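# Carry the loaded flight bar to the empty tank's saddles

## Task

Set the flight bar down into the saddles above the tank that is empty, so that every rack is still hanging from the bar when it comes to rest.

## Robot and tools

Robot: two arms, left_arm and right_arm. Each ends in an identical five-finger RIGHT hand, so the hands are not mirrored and every hand axis means the same on both arms. The bases sit at left_arm (+0.017, +0.628, +0.099) m and right_arm (+0.077, -0.589, +0.099) m in the scene frame, each turned only slightly about z. A post stands on the floor behind the arms. Loose objects may now and then get a small push from outside.

Frames. Scene frame: origin at table height, halfway between the arms; +x points out over the table, +z up, and left_arm is on the +y side (image left/right does not follow this). Every pose the robot reports, and every offset you send, uses that arm's own base axes. A rotation offset turns the hand about the current Hand target position. The hand point sits 0.05 m in front of the palm and 0.15 m from the wrist flange. Its +z runs along the straight fingers, +y leaves the palm, and +x runs across the palm away from the thumb. Straight fingertips reach about 0.06-0.07 m past the point, offset 0.06 m toward -y. A bracket on the little-finger side of the wrist sticks out and can catch on things. With the fingers level, the wrist may hang well below the hand point.

The 28-number row. One flat list covers both arms, and every value lies in [-1, 1]. The order is: left dx, dy, dz, rx, ry, rz; left thumb_turn, thumb_bend, index, middle, ring, little; left force_limit, speed; then the same fourteen for the right arm. The six pose values are an OFFSET from that arm's Hand target at the moment the action or move starts. They are not an absolute pose. Scale: 1.0 equals 0.6 m, or 180 degrees for rx, ry, rz, which together form a single rotation vector. Sending six zeros asks nothing new of that arm. Hand values are absolute positions: -1 means open/straight and +1 closed. thumb_turn +1 puts the thumb in front of the palm, facing the fingers. force_limit runs linearly from about 0 N at -1 to 10 N at +1 (15 N for the two thumb motors). speed rises from near zero at -1 to full at +0.48 and stays full above that. No hand value means 'unchanged'. To keep a hand as it is, resend the eight hand numbers of its last executed row; if none has run yet, send hand_measured plus hand_force_limit and hand_speed. A wrapped grip fits objects about 0.035-0.065 m thick, or handles down to about 0.025 m. For a gentle grip, close at speed -0.94 or lower.

Tools.
execute_actions(actions, cameras): actions is a list of actions. Each action is a table of up to 15 rows, and one row is one 1/30 s step. A short table repeats its last row until step 15. Every row in an action is measured from that action's starting Hand target. Images come back only when actions is empty or cameras names them.
move(target, speed, blend, stop_force, zero, blocking, cameras): target is one 28-number row, or a list of up to 15 rows. Every row is an offset from the same starting Hand targets. Each hand point follows a straight path there. speed is in m/s (0.002 to 3.2, default 0.25), either one value or one per target. blend is a corner-rounding radius in metres. stop_force (4 to 120 N) ends an arm's path once its wrist sensor feels that much push against the motion. It needs slow motion, and every row must carry the same hand numbers. zero (default true) re-zeros the sensor before a stop_force move. blocking=false returns after about 0.5 s and cannot be combined with stop_force. The path does not avoid obstacles, and the whole move is capped at 10 s. Its result adds a 'move:' line: done, off_target, moving, held or fault, plus limits such as paced or held.
wait(seconds): lets time pass. stop(): brakes a running move.
zoom_image(camera, region [x0,y0,x1,y1], at most 504x504 px). show_instructions(): shows the reference page. zero_wrist_force(arm). finished_scene(): ends the scene for good.
Cameras: cam_head_left, cam_head_right, cam_high, cam_low, cam_left_wrist, cam_right_wrist, each 672x504.

Results report, for each arm: end_effector_position (m) and quat_wxyz in the base frame; velocities, which are omitted while the joints are still; Hand target, meaning the last commanded pose after clipping; joint positions and torques; and Wrist force/torque along the hand axes, with a third line giving the peak since the last shown reading. For the hands, hand_measured, hand_stopped_by (moving, target, force, stalled, fault) and hand_load_n use the same six-motor order as the row. If hand_load_n falls to about 0 while holding something, the grip has probably been lost. The hand often settles a little short of its Hand target. Another execute_actions call with zero offsets asks for it again, or you can send the remaining gap as an offset. The commanded orientation is clipped to within 32 degrees of the current one.

Avoid: any drop, even a few mm. Do not let go of a part that is still moving, and do not hit or jam hard against fixed or heavy objects. Keep finger loads moderate. Never let the arms press on each other or close a hand on the other hand. Nothing may end up off the table. Move slowly near contact, because a target even slightly past a firm surface can trigger a fault. A net force of about 150 N, or a joint over its torque limit (elbow 138, wrists 49.6 N m), stops that arm for 10 s. Long stretched-out holds heat the motors, and 85 °C brakes the arm. Keep each wrist clear of its own base axis. For the bar, lift it level and smoothly so the racks do not swing off, then lower it gently into both saddles before letting go.

Each tool is called after "Request:" as name(argument=value, ...) on one line, values as JSON.

Reference images:

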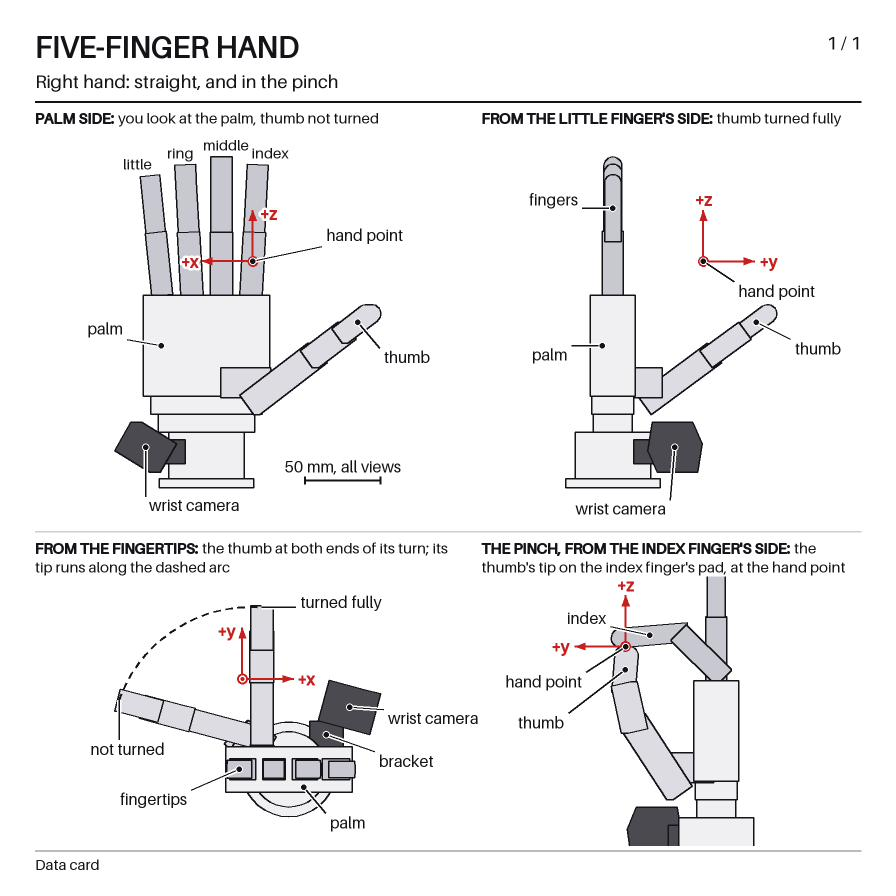

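## Session

Request:
execute_actions(actions=[])

Scene clock: 0.00 s.
left_arm: end_effector_position=(+0.2581, -0.7223, +0.1530) hand_measured=(-1.000, -1.000, -1.000, -1.000, -1.000, -1.000) hand_load_n=(+0.0, +0.0, +0.0, +0.0, +0.0, +0.0) hand_stopped_by=(target, target, target, target, target, target) hand_force_limit=0.00 hand_speed=-0.80 end_effector_quat_wxyz=(+0.031, +0.914, +0.404, -0.030) | right_arm: end_effector_position=(+0.8328, +0.4079, +0.0311) hand_measured=(-1.000, -1.000, -1.000, -1.000, -1.000, -1.000) hand_load_n=(+0.0, +0.0, +0.0, +0.0, +0.0, +0.0) hand_stopped_by=(target, target, target, target, target, target) hand_force_limit=0.00 hand_speed=-0.80 end_effector_quat_wxyz=(+0.108, +0.733, -0.625, +0.246)
Joint positions: left_arm=[-1.466 -1.078 1.623 0.948 1.609 -0.728] | right_arm=[0.377 -0.485 0.8 1.211 2.112 -2.935]
Joint velocities: within noise
Joint torques (N m): no reading
Wrist force (N): no reading
Wrist torque (N m): no reading
Wrist force, peak (N): no reading
Hand target: left_arm +0.2581, -0.7223, +0.1530; +0.031, +0.914, +0.404, -0.030 | right_arm +0.8328, +0.4079, +0.0311; +0.108, +0.733, -0.625, +0.246

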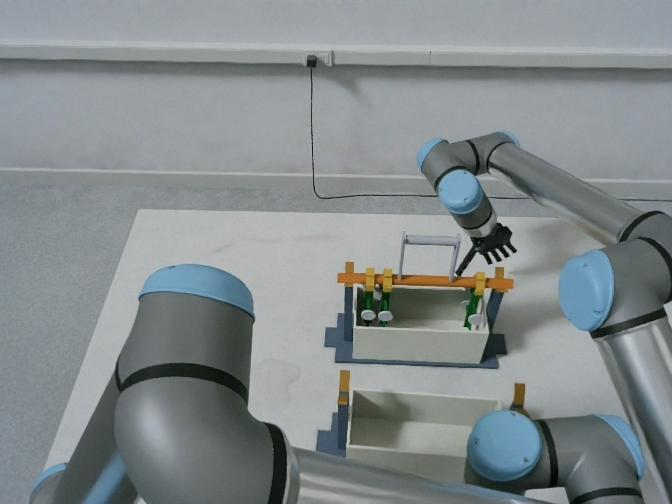

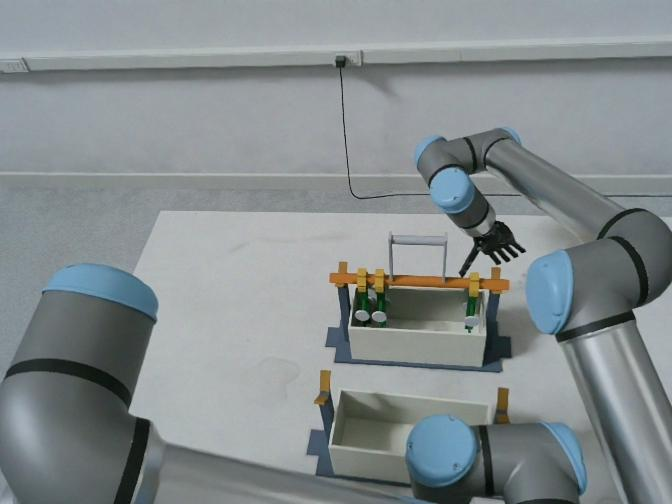

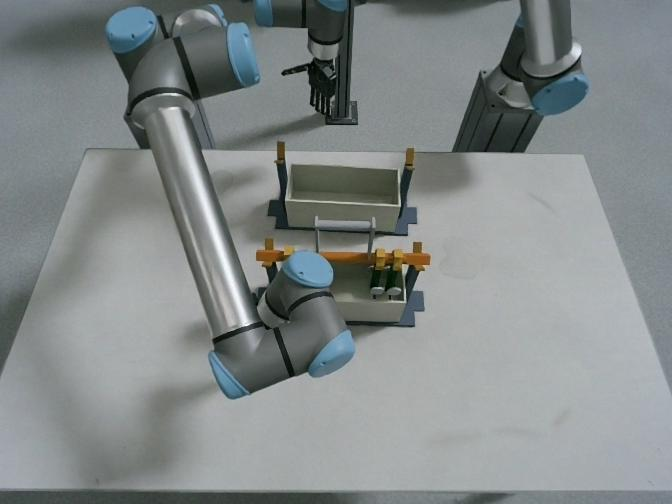

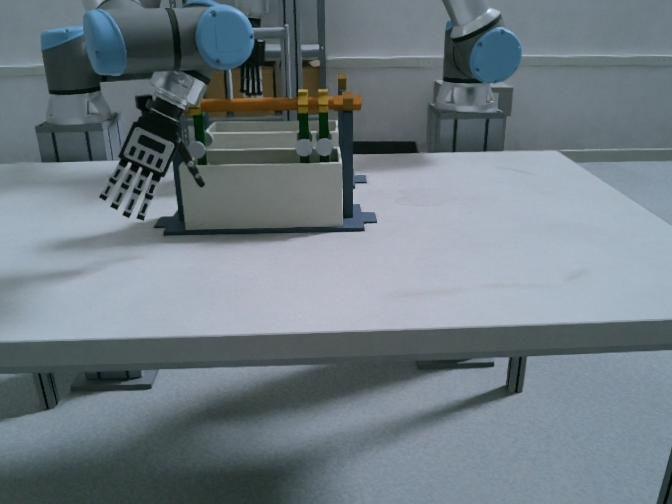

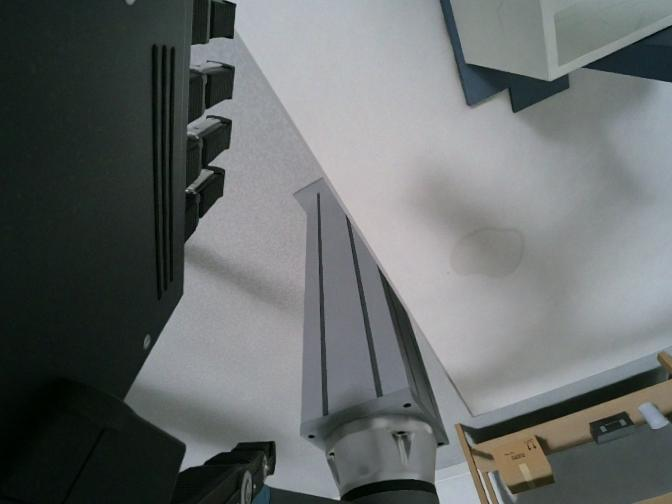

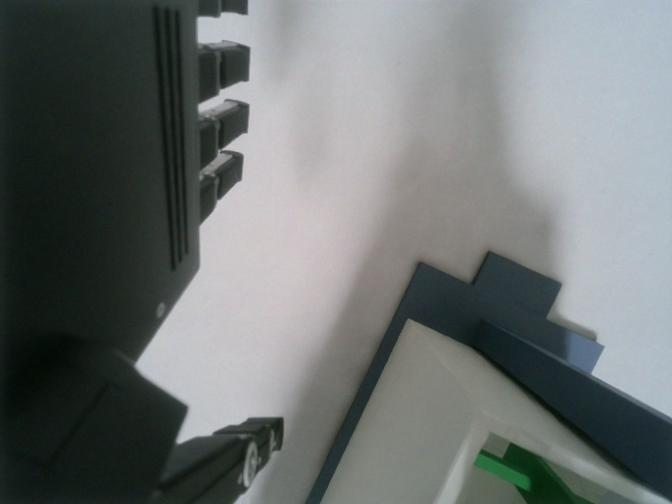

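Request:
zoom_image(camera="cam_head_left", region=[300, 200, 560, 395])

Request:
zoom_image(camera="cam_high", region=[220, 100, 480, 360])

Request:
zoom_image(camera="cam_low", region=[60, 20, 420, 290])

Request:
zoom_image(camera="cam_head_right", region=[280, 200, 560, 504])

Scaled by 1.938.

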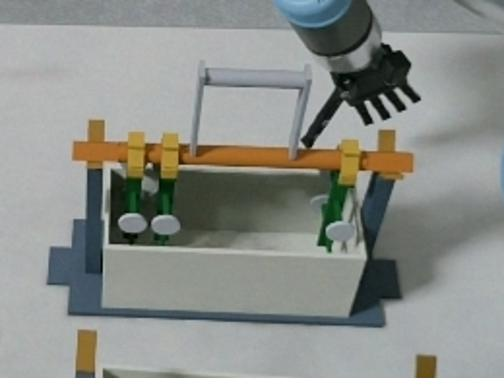

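Scaled by 1.938.

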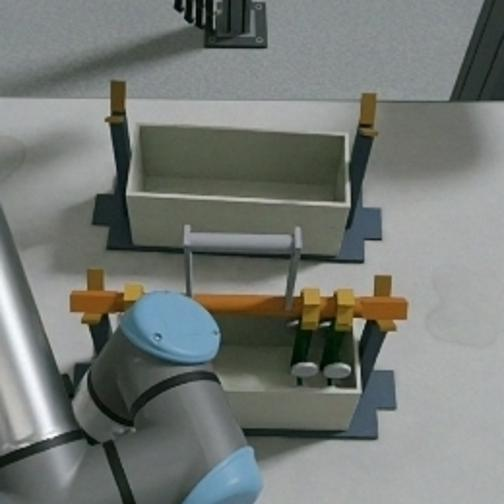

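Scaled by 1.400.

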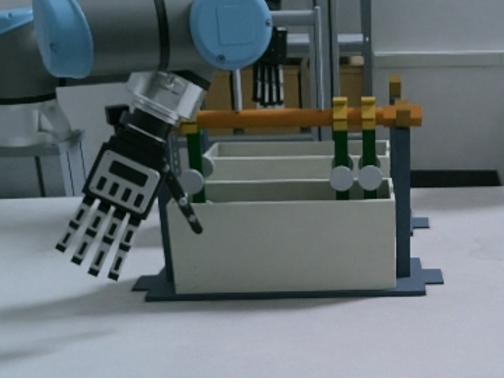

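Scaled by 1.658.

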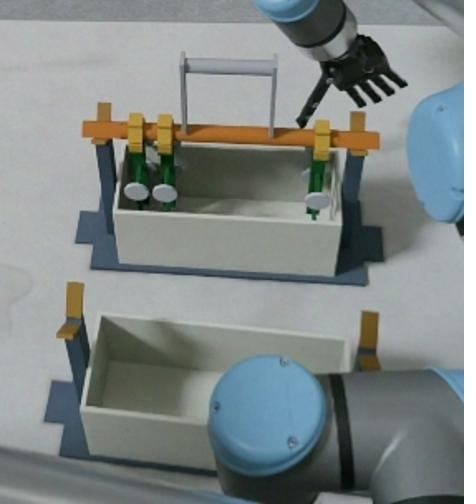

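Request:
zoom_image(camera="cam_head_left", region=[330, 225, 430, 300])

Request:
zoom_image(camera="cam_high", region=[350, 220, 450, 320])

Request:
zoom_image(camera="cam_high", region=[260, 130, 430, 240])

Request:
zoom_image(camera="cam_low", region=[280, 60, 380, 170])

Request:
zoom_image(camera="cam_head_left", region=[430, 225, 530, 300])

Request:
zoom_image(camera="cam_low", region=[140, 60, 240, 170])

Scaled by 5.040.

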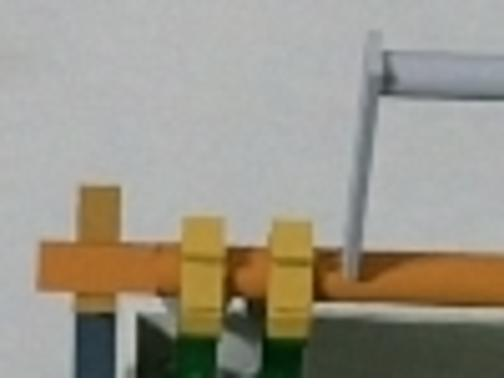

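Scaled by 5.040.

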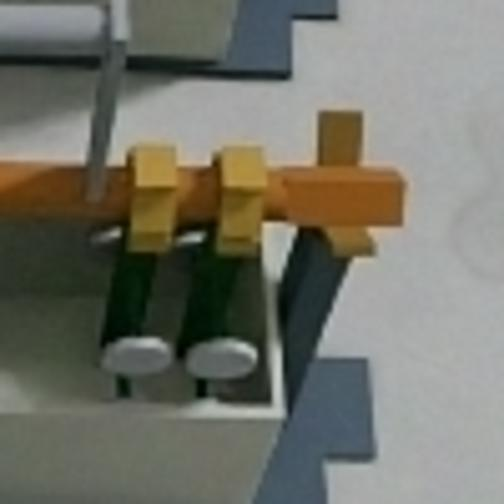

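Scaled by 2.965.

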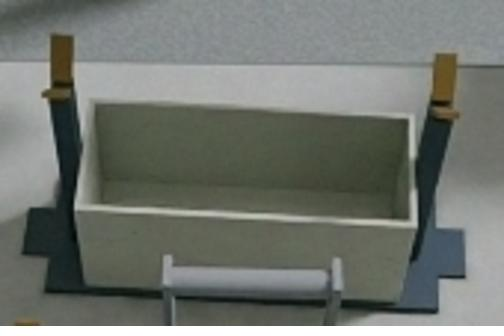

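Scaled by 4.582.

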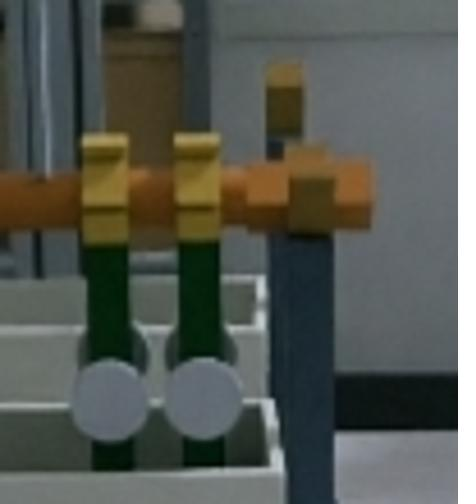

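Scaled by 5.040.

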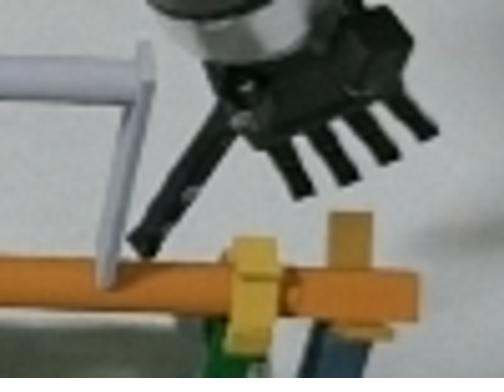

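Scaled by 4.582.

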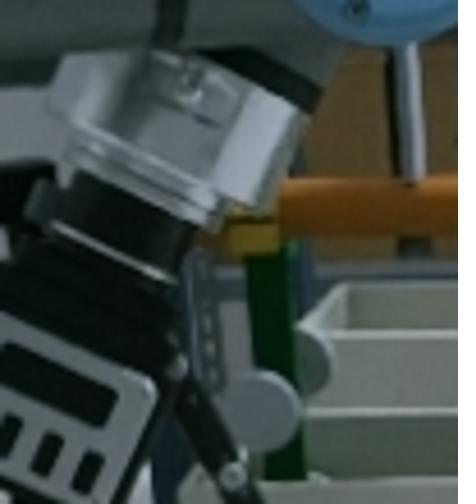

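Request:
zoom_image(camera="cam_high", region=[395, 232, 440, 277])

Request:
zoom_image(camera="cam_head_left", region=[330, 255, 375, 300])

Request:
zoom_image(camera="cam_low", region=[325, 70, 370, 115])

Request:
zoom_image(camera="cam_head_left", region=[330, 365, 375, 410])

Request:
zoom_image(camera="cam_head_right", region=[470, 250, 525, 305])

Request:
zoom_image(camera="cam_head_right", region=[300, 360, 355, 415])

Request:
zoom_image(camera="cam_high", region=[390, 140, 435, 185])

Scaled by 11.200.

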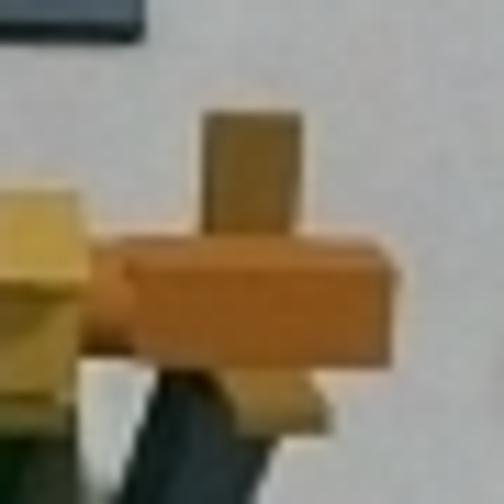

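Scaled by 11.200.

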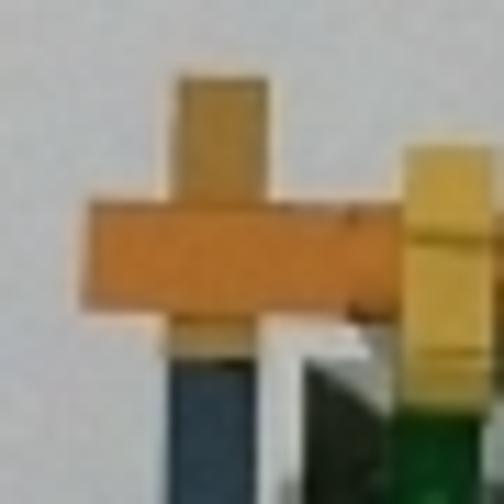

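Scaled by 11.200.

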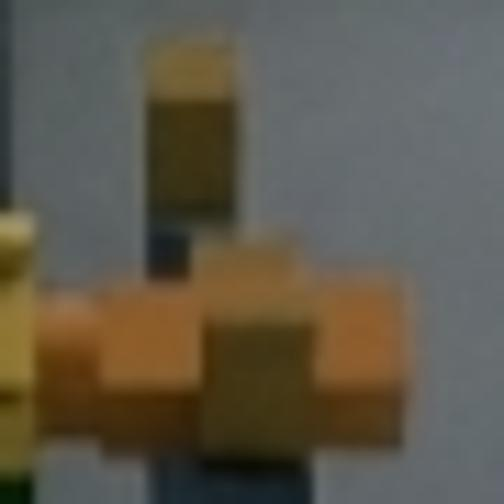

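Scaled by 11.200.

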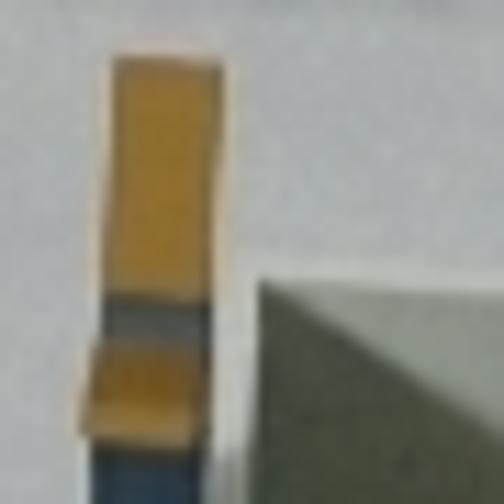

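Scaled by 9.164.

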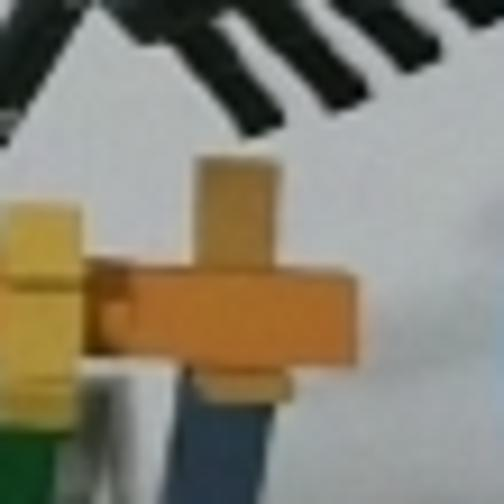

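Scaled by 9.164.

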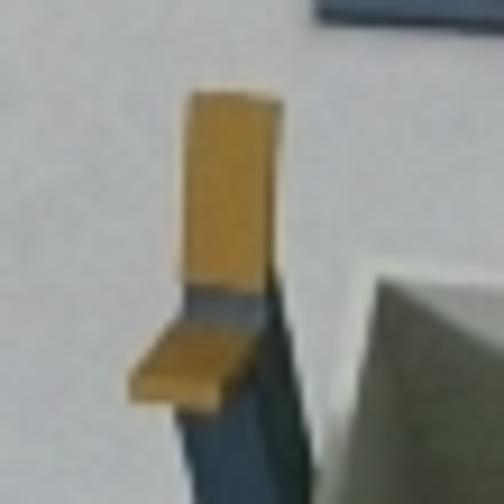

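Scaled by 11.200.

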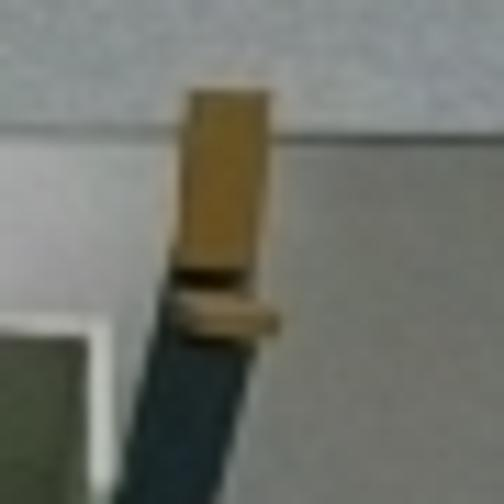

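Request:
move(target=[[0,0,0,0,0,0,-1,-1,-1,-1,-1,-1,0,-0.8,0,0,0.33,0,0,0,-1,-1,-1,-1,-1,-1,0,-0.8],[0,0,0,0,0,0,-1,-1,-1,-1,-1,-1,0,-0.8,-0.3,-0.8,0.5,0,0,0,-1,-1,-1,-1,-1,-1,0,-0.8]], blend=0.05, cameras=["all"])

Scene clock: 16.50 s.
left_arm: end_effector_position=(+0.2581, -0.7223, +0.1530) hand_measured=(-1.000, -1.000, -1.000, -1.000, -1.000, -1.000) hand_load_n=(+0.0, +0.0, +0.5, +0.0, +0.0, +0.0) hand_stopped_by=(target, target, target, target, target, target) hand_force_limit=0.00 hand_speed=-0.80 end_effector_quat_wxyz=(+0.031, +0.914, +0.404, -0.030) | right_arm: end_effector_position=(+0.6528, -0.0720, +0.3311) hand_measured=(-1.000, -1.000, -1.000, -1.000, -1.000, -1.000) hand_load_n=(+0.0, +0.0, +0.0, +0.0, +0.0, +0.0) hand_stopped_by=(target, target, target, target, target, target) hand_force_limit=0.00 hand_speed=-0.80 end_effector_quat_wxyz=(+0.108, +0.733, -0.625, +0.246)
Joint positions: left_arm=[-1.466 -1.078 1.623 0.948 1.609 -0.728] | right_arm=[-0.212 -1.257 1.5 0.971 1.99 -3.588]
Joint torques (N m): left_arm=[-2.54 -78.02 -30.9 3.87 0.1 0.19] | right_arm=[-14.39 -77.88 -25.59 -1.08 -1.31 -2.22]
Wrist force (N): left_arm=[-0.1 0.2 -0.1] | right_arm=[0.4 -0.1 -0.4]
Wrist torque (N m): left_arm=[0.03 0.02 0.00] | right_arm=[0.06 -0.04 0.15]
Wrist force, peak (N): left_arm=[0.1 -0.2 -0.7] | right_arm=[1.8 0.6 0.2]
Hand target: left_arm +0.2581, -0.7223, +0.1530; +0.031, +0.914, +0.404, -0.030 | right_arm +0.6528, -0.0721, +0.3311; +0.108, +0.733, -0.625, +0.246
Off the commanded pose: left_arm 0.000 m, 0 deg | right_arm 0.000 m, 0 deg.
move: done

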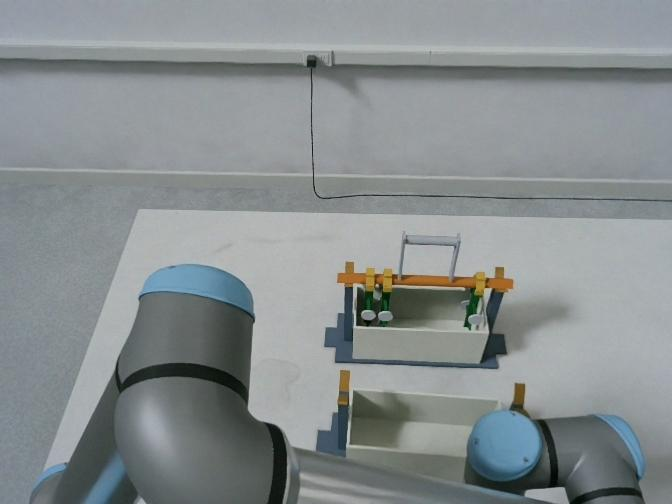

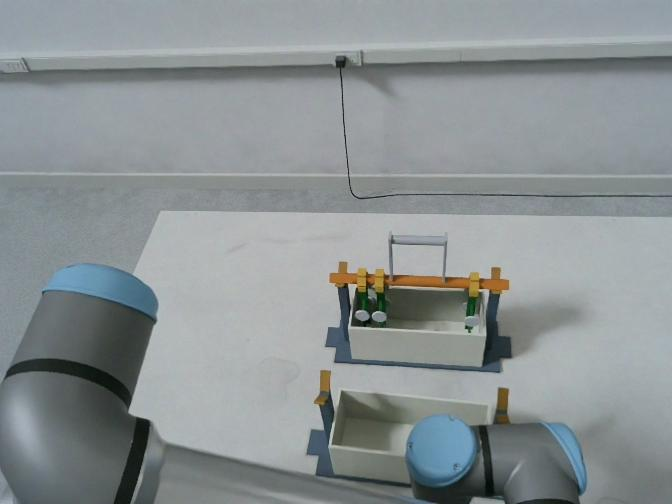

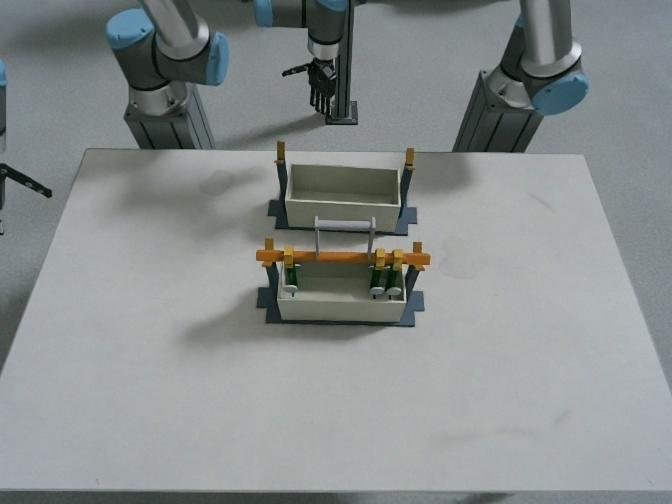

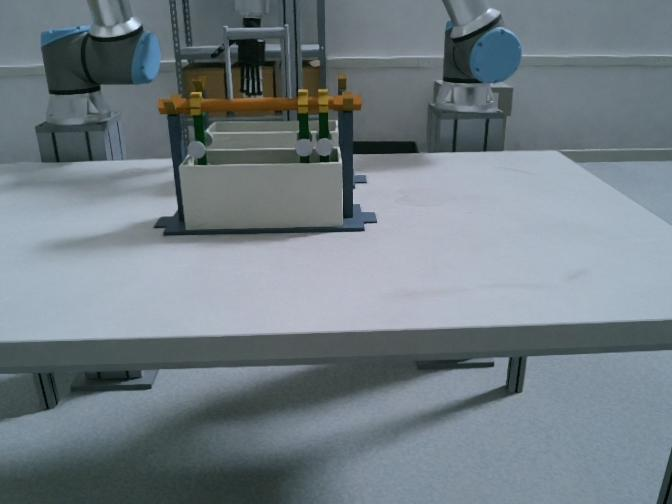

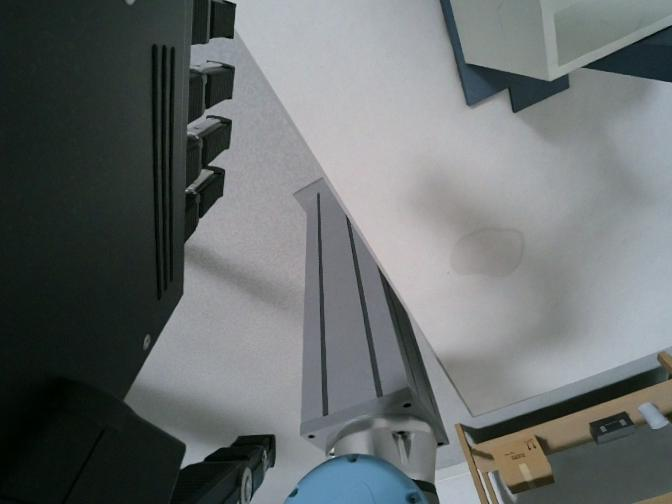

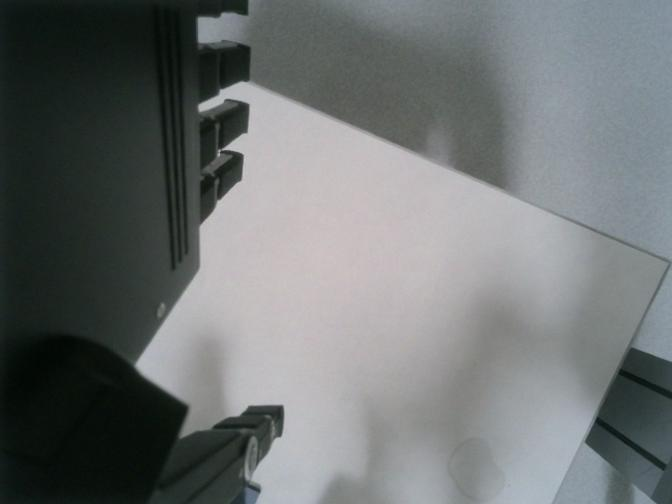

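Request:
move(target=[[0,0,0.4,0,0,0,-1,-1,-1,-1,-1,-1,0,-0.8,0,0,0,0,0,0,-1,-1,-1,-1,-1,-1,0,-0.8],[0.323,0.179,0.413,0.0281,0.0009,0.2445,-1,-1,-1,-1,-1,-1,0,-0.8,0,0,0,0,0,0,-1,-1,-1,-1,-1,-1,0,-0.8]], blend=0.05, cameras=["all"])

Scene clock: 21.20 s.
left_arm: end_effector_position=(+0.4518, -0.6149, +0.4008) hand_measured=(-1.000, -1.000, -1.000, -1.000, -1.000, -1.000) hand_load_n=(+0.0, +0.0, +0.0, +0.0, +0.0, +0.0) hand_stopped_by=(target, target, target, target, target, target) hand_force_limit=0.00 hand_speed=-0.80 end_effector_quat_wxyz=(+0.000, +0.697, +0.717, +0.000) | right_arm: end_effector_position=(+0.6528, -0.0721, +0.3311) hand_measured=(-1.000, -1.000, -1.000, -1.000, -1.000, -1.000) hand_load_n=(+0.0, +0.0, +0.0, +0.0, +0.0, +0.0) hand_stopped_by=(target, target, target, target, target, target) hand_force_limit=0.00 hand_speed=-0.80 end_effector_quat_wxyz=(+0.108, +0.733, -0.625, +0.246)
Joint positions: left_arm=[-1.232 -1.176 1.313 1.433 1.571 -1.262] | right_arm=[-0.212 -1.257 1.5 0.971 1.99 -3.588]
Joint torques (N m): left_arm=[14.69 -64.39 -46.93 8.26 -3.67 -2.29] | right_arm=[-15.08 -80.63 -26.3 -1.02 -1.4 -2.23]
Wrist force (N): left_arm=[0.1 0.4 -0.2] | right_arm=[-0.3 0.1 0.0]
Wrist torque (N m): left_arm=[0.07 0.03 0.11] | right_arm=[0.07 0.04 0.12]
Wrist force, peak (N): left_arm=[0.3 0.0 1.6] | right_arm=[-0.4 -0.4 -0.5]
Hand target: left_arm +0.4519, -0.6149, +0.4008; +0.000, +0.697, +0.718, +0.000 | right_arm +0.6528, -0.0721, +0.3311; +0.108, +0.733, -0.625, +0.246
Off the commanded pose: left_arm 0.000 m, 0 deg | right_arm 0.000 m, 0 deg.
move: done

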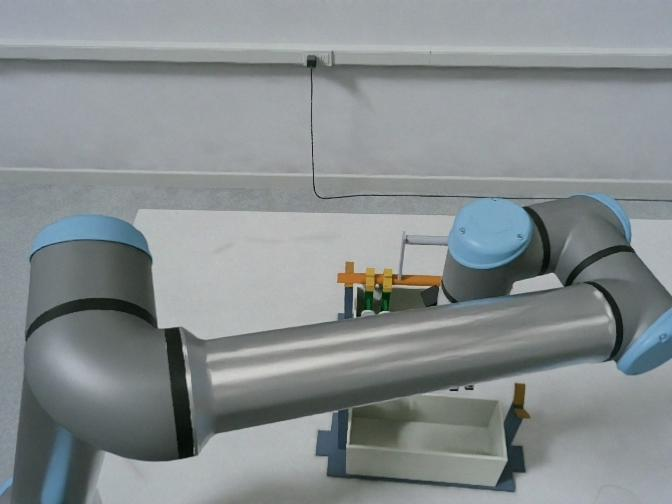

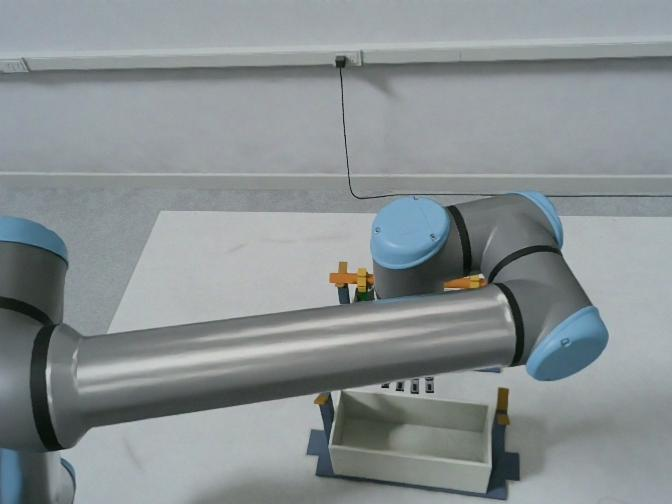

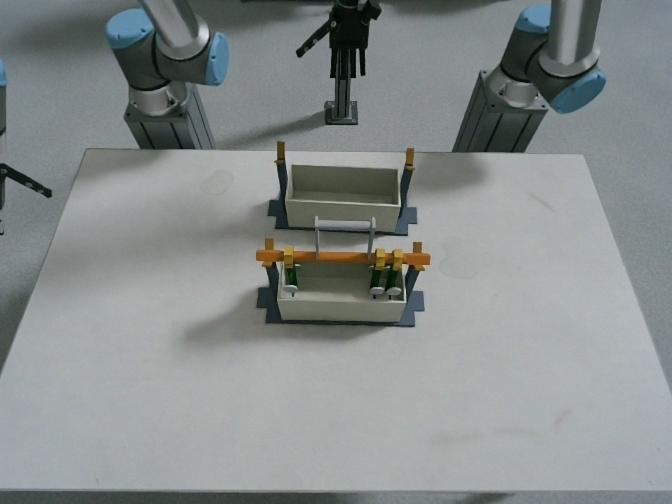

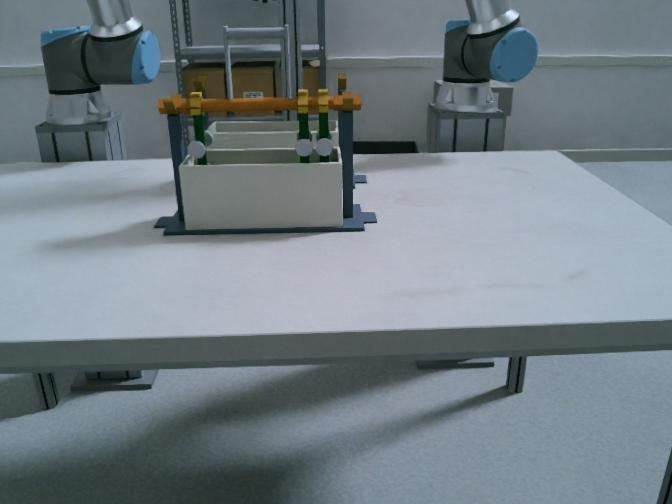

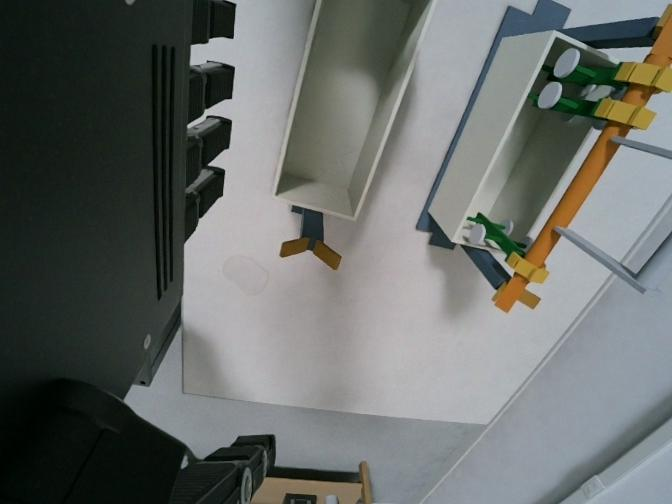

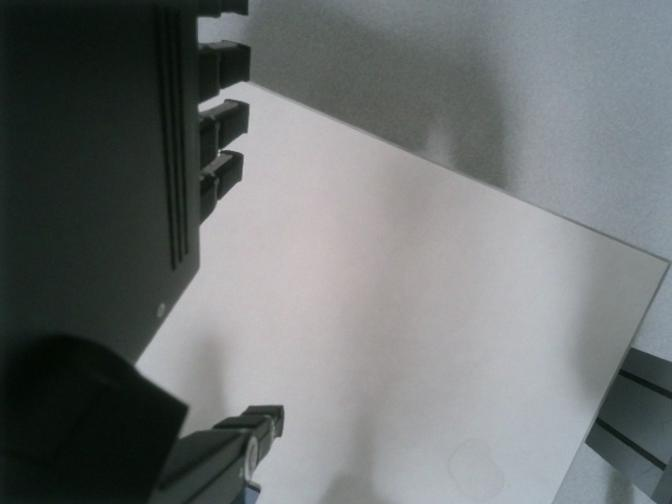

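Request:
zoom_image(camera="cam_high", region=[290, 0, 410, 90])

Request:
zoom_image(camera="cam_head_right", region=[370, 360, 450, 420])

Request:
zoom_image(camera="cam_head_left", region=[430, 360, 510, 420])

Request:
zoom_image(camera="cam_left_wrist", region=[230, 0, 672, 330])

Scaled by 4.200.

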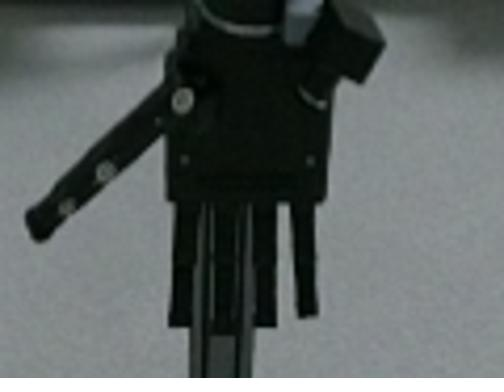

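Scaled by 6.300.

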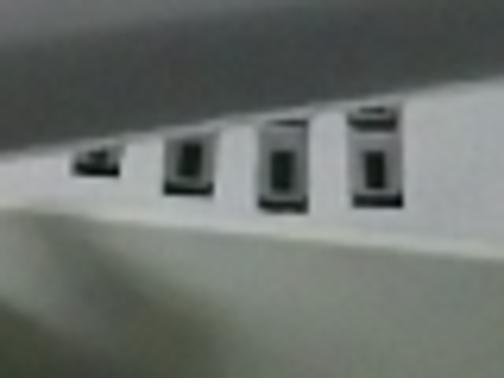

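Scaled by 6.300.

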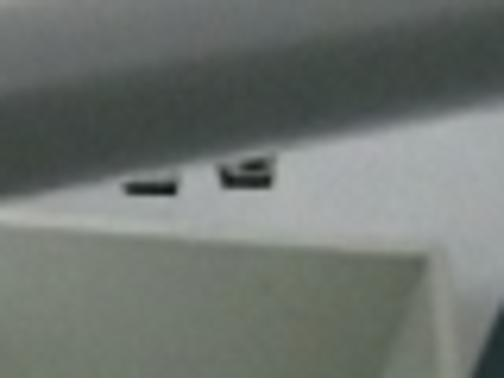

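Scaled by 1.140.

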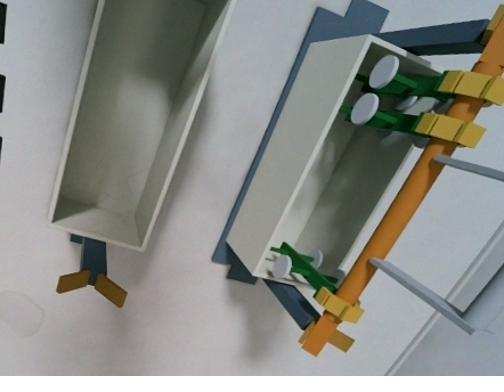

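Request:
zoom_image(camera="cam_high", region=[260, 130, 305, 175])

Request:
zoom_image(camera="cam_high", region=[245, 225, 300, 280])

Request:
zoom_image(camera="cam_high", region=[305, 205, 385, 285])

Request:
zoom_image(camera="cam_high", region=[260, 130, 430, 340])

Scaled by 11.200.

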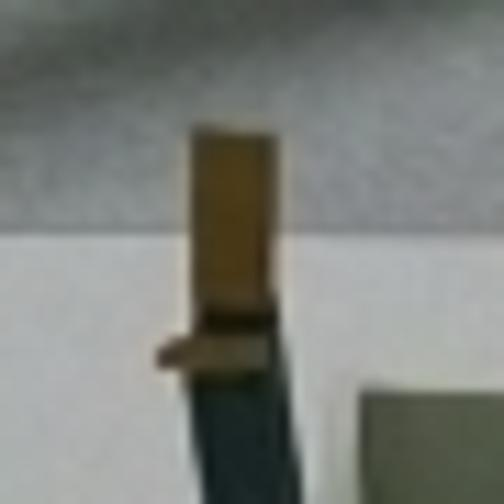

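Scaled by 9.164.

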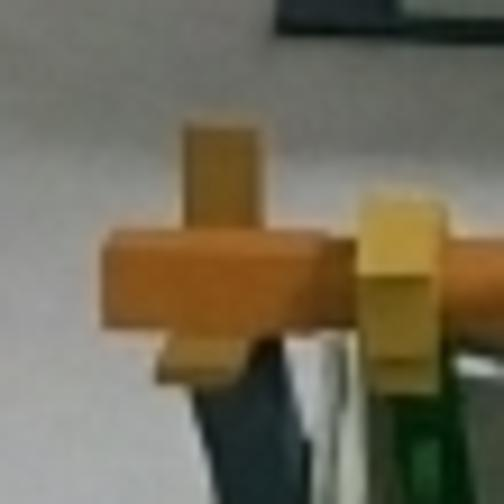

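Scaled by 6.300.

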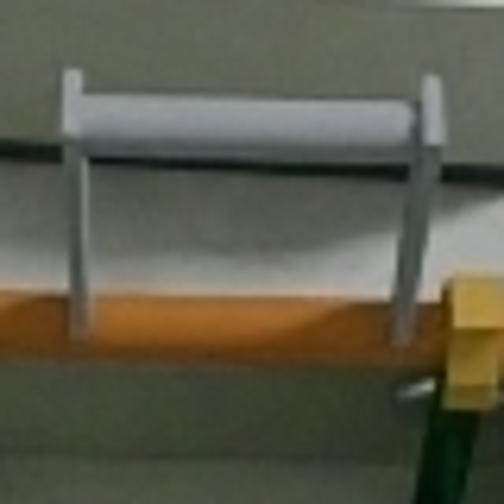

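Scaled by 2.400.

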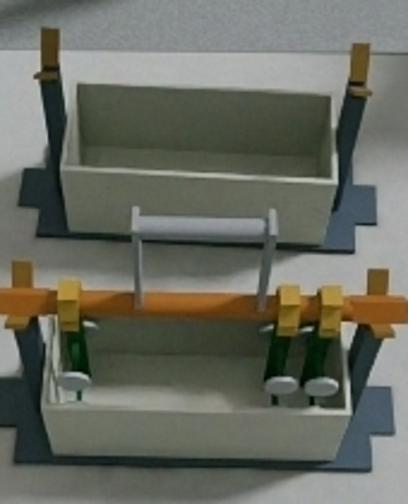

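Request:
move(target=[0.4838,-0.0083,-0.083,0,0,0,-1,-1,-1,-1,-1,-1,0,-0.8,0,0,0,0,0,0,-1,-1,-1,-1,-1,-1,0,-0.8], cameras=["all"])

Request:
zoom_image(camera="cam_high", region=[230, 70, 450, 290])

Request:
zoom_image(camera="cam_low", region=[130, 0, 400, 200])

Scene clock: 38.07 s.
left_arm: end_effector_position=(+0.7421, -0.6198, +0.3510) hand_measured=(-1.000, -1.000, -1.000, -1.000, -1.000, -1.000) hand_load_n=(+0.0, -0.5, +0.0, +0.0, +0.0, +0.0) hand_stopped_by=(target, target, target, target, target, target) hand_force_limit=0.00 hand_speed=-0.80 end_effector_quat_wxyz=(+0.000, +0.697, +0.718, +0.000) | right_arm: end_effector_position=(+0.6528, -0.0721, +0.3311) hand_measured=(-1.000, -1.000, -1.000, -1.000, -1.000, -1.000) hand_load_n=(+0.0, +0.0, +0.0, +0.0, +0.0, +0.0) hand_stopped_by=(target, target, target, target, target, target) hand_force_limit=0.00 hand_speed=-0.80 end_effector_quat_wxyz=(+0.108, +0.733, -0.625, +0.246)
Joint positions: left_arm=[-0.909 -0.786 0.78 1.577 1.571 -0.938] | right_arm=[-0.212 -1.257 1.5 0.971 1.99 -3.588]
Joint torques (N m): left_arm=[16.25 -98.1 -45.96 8.17 3.73 3.08] | right_arm=[-17.85 -80.79 -25.6 -0.77 -1.37 -1.74]
Wrist force (N): left_arm=[-0.1 0.1 0.2] | right_arm=[-0.1 -0.3 -0.4]
Wrist torque (N m): left_arm=[0.04 0.05 -0.14] | right_arm=[0.05 0.03 0.12]
Wrist force, peak (N): left_arm=[0.0 -1.8 -0.4] | right_arm=[0.3 -0.6 -0.5]
Hand target: left_arm +0.7421, -0.6198, +0.3510; +0.000, +0.697, +0.718, +0.000 | right_arm +0.6528, -0.0721, +0.3311; +0.108, +0.733, -0.625, +0.246
Off the commanded pose: left_arm 0.000 m, 0 deg | right_arm 0.000 m, 0 deg.
move: done

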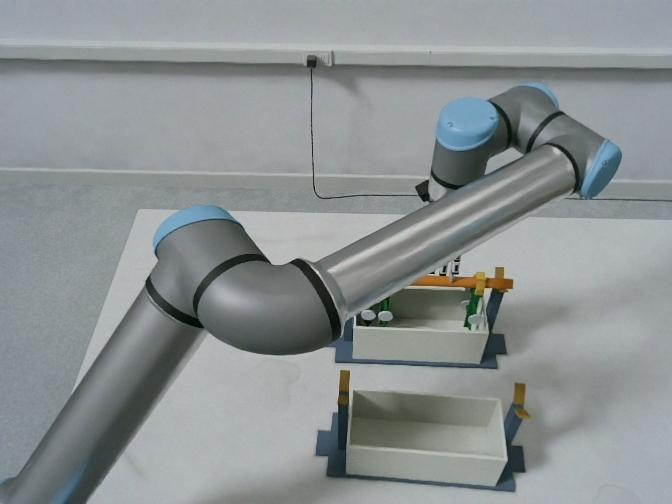

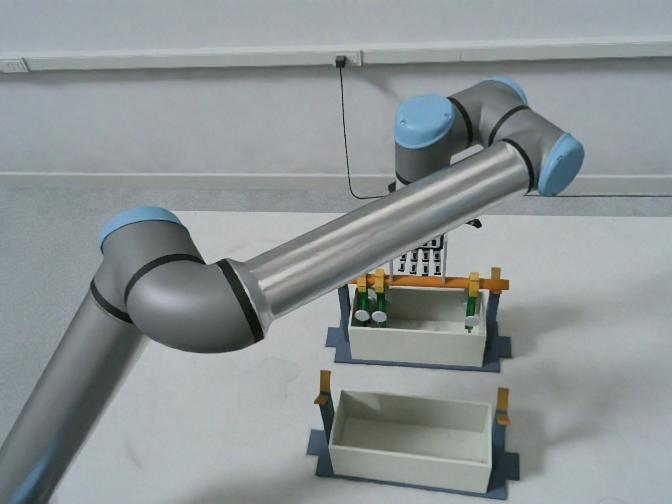

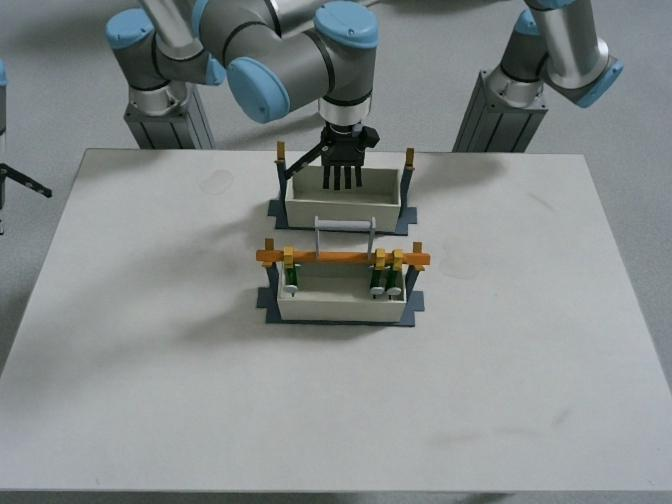

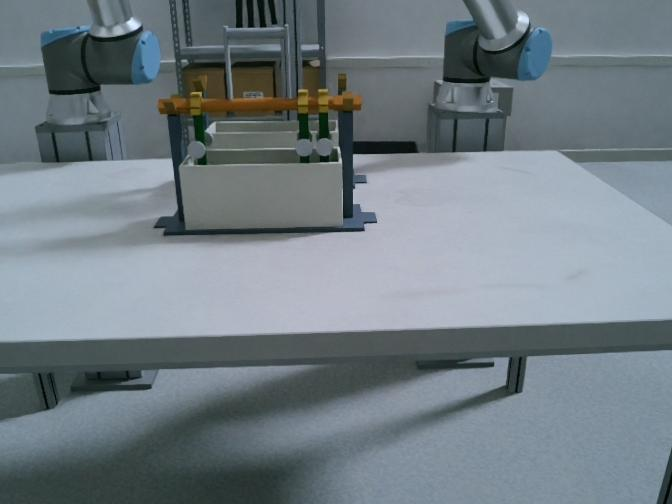

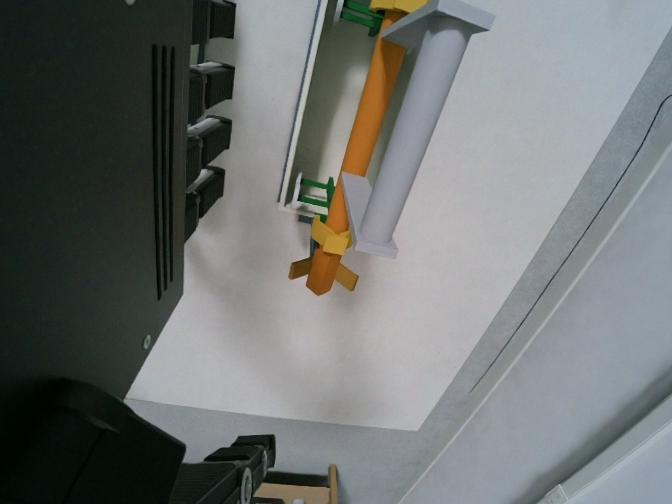

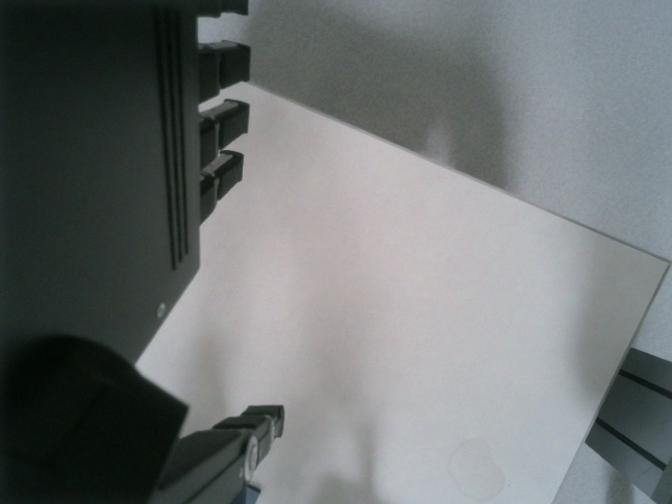

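Scaled by 2.291.

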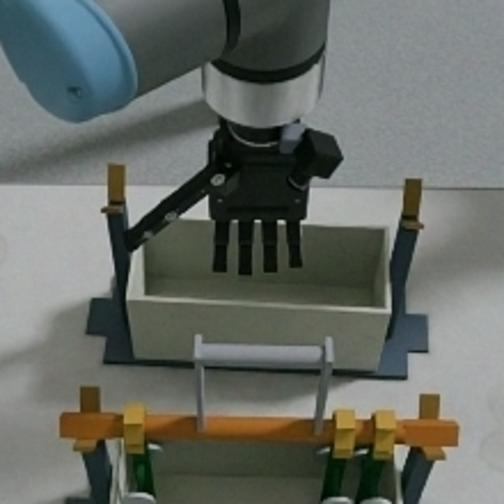

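Scaled by 1.867.

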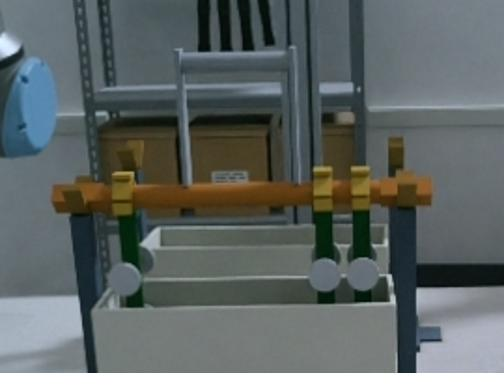

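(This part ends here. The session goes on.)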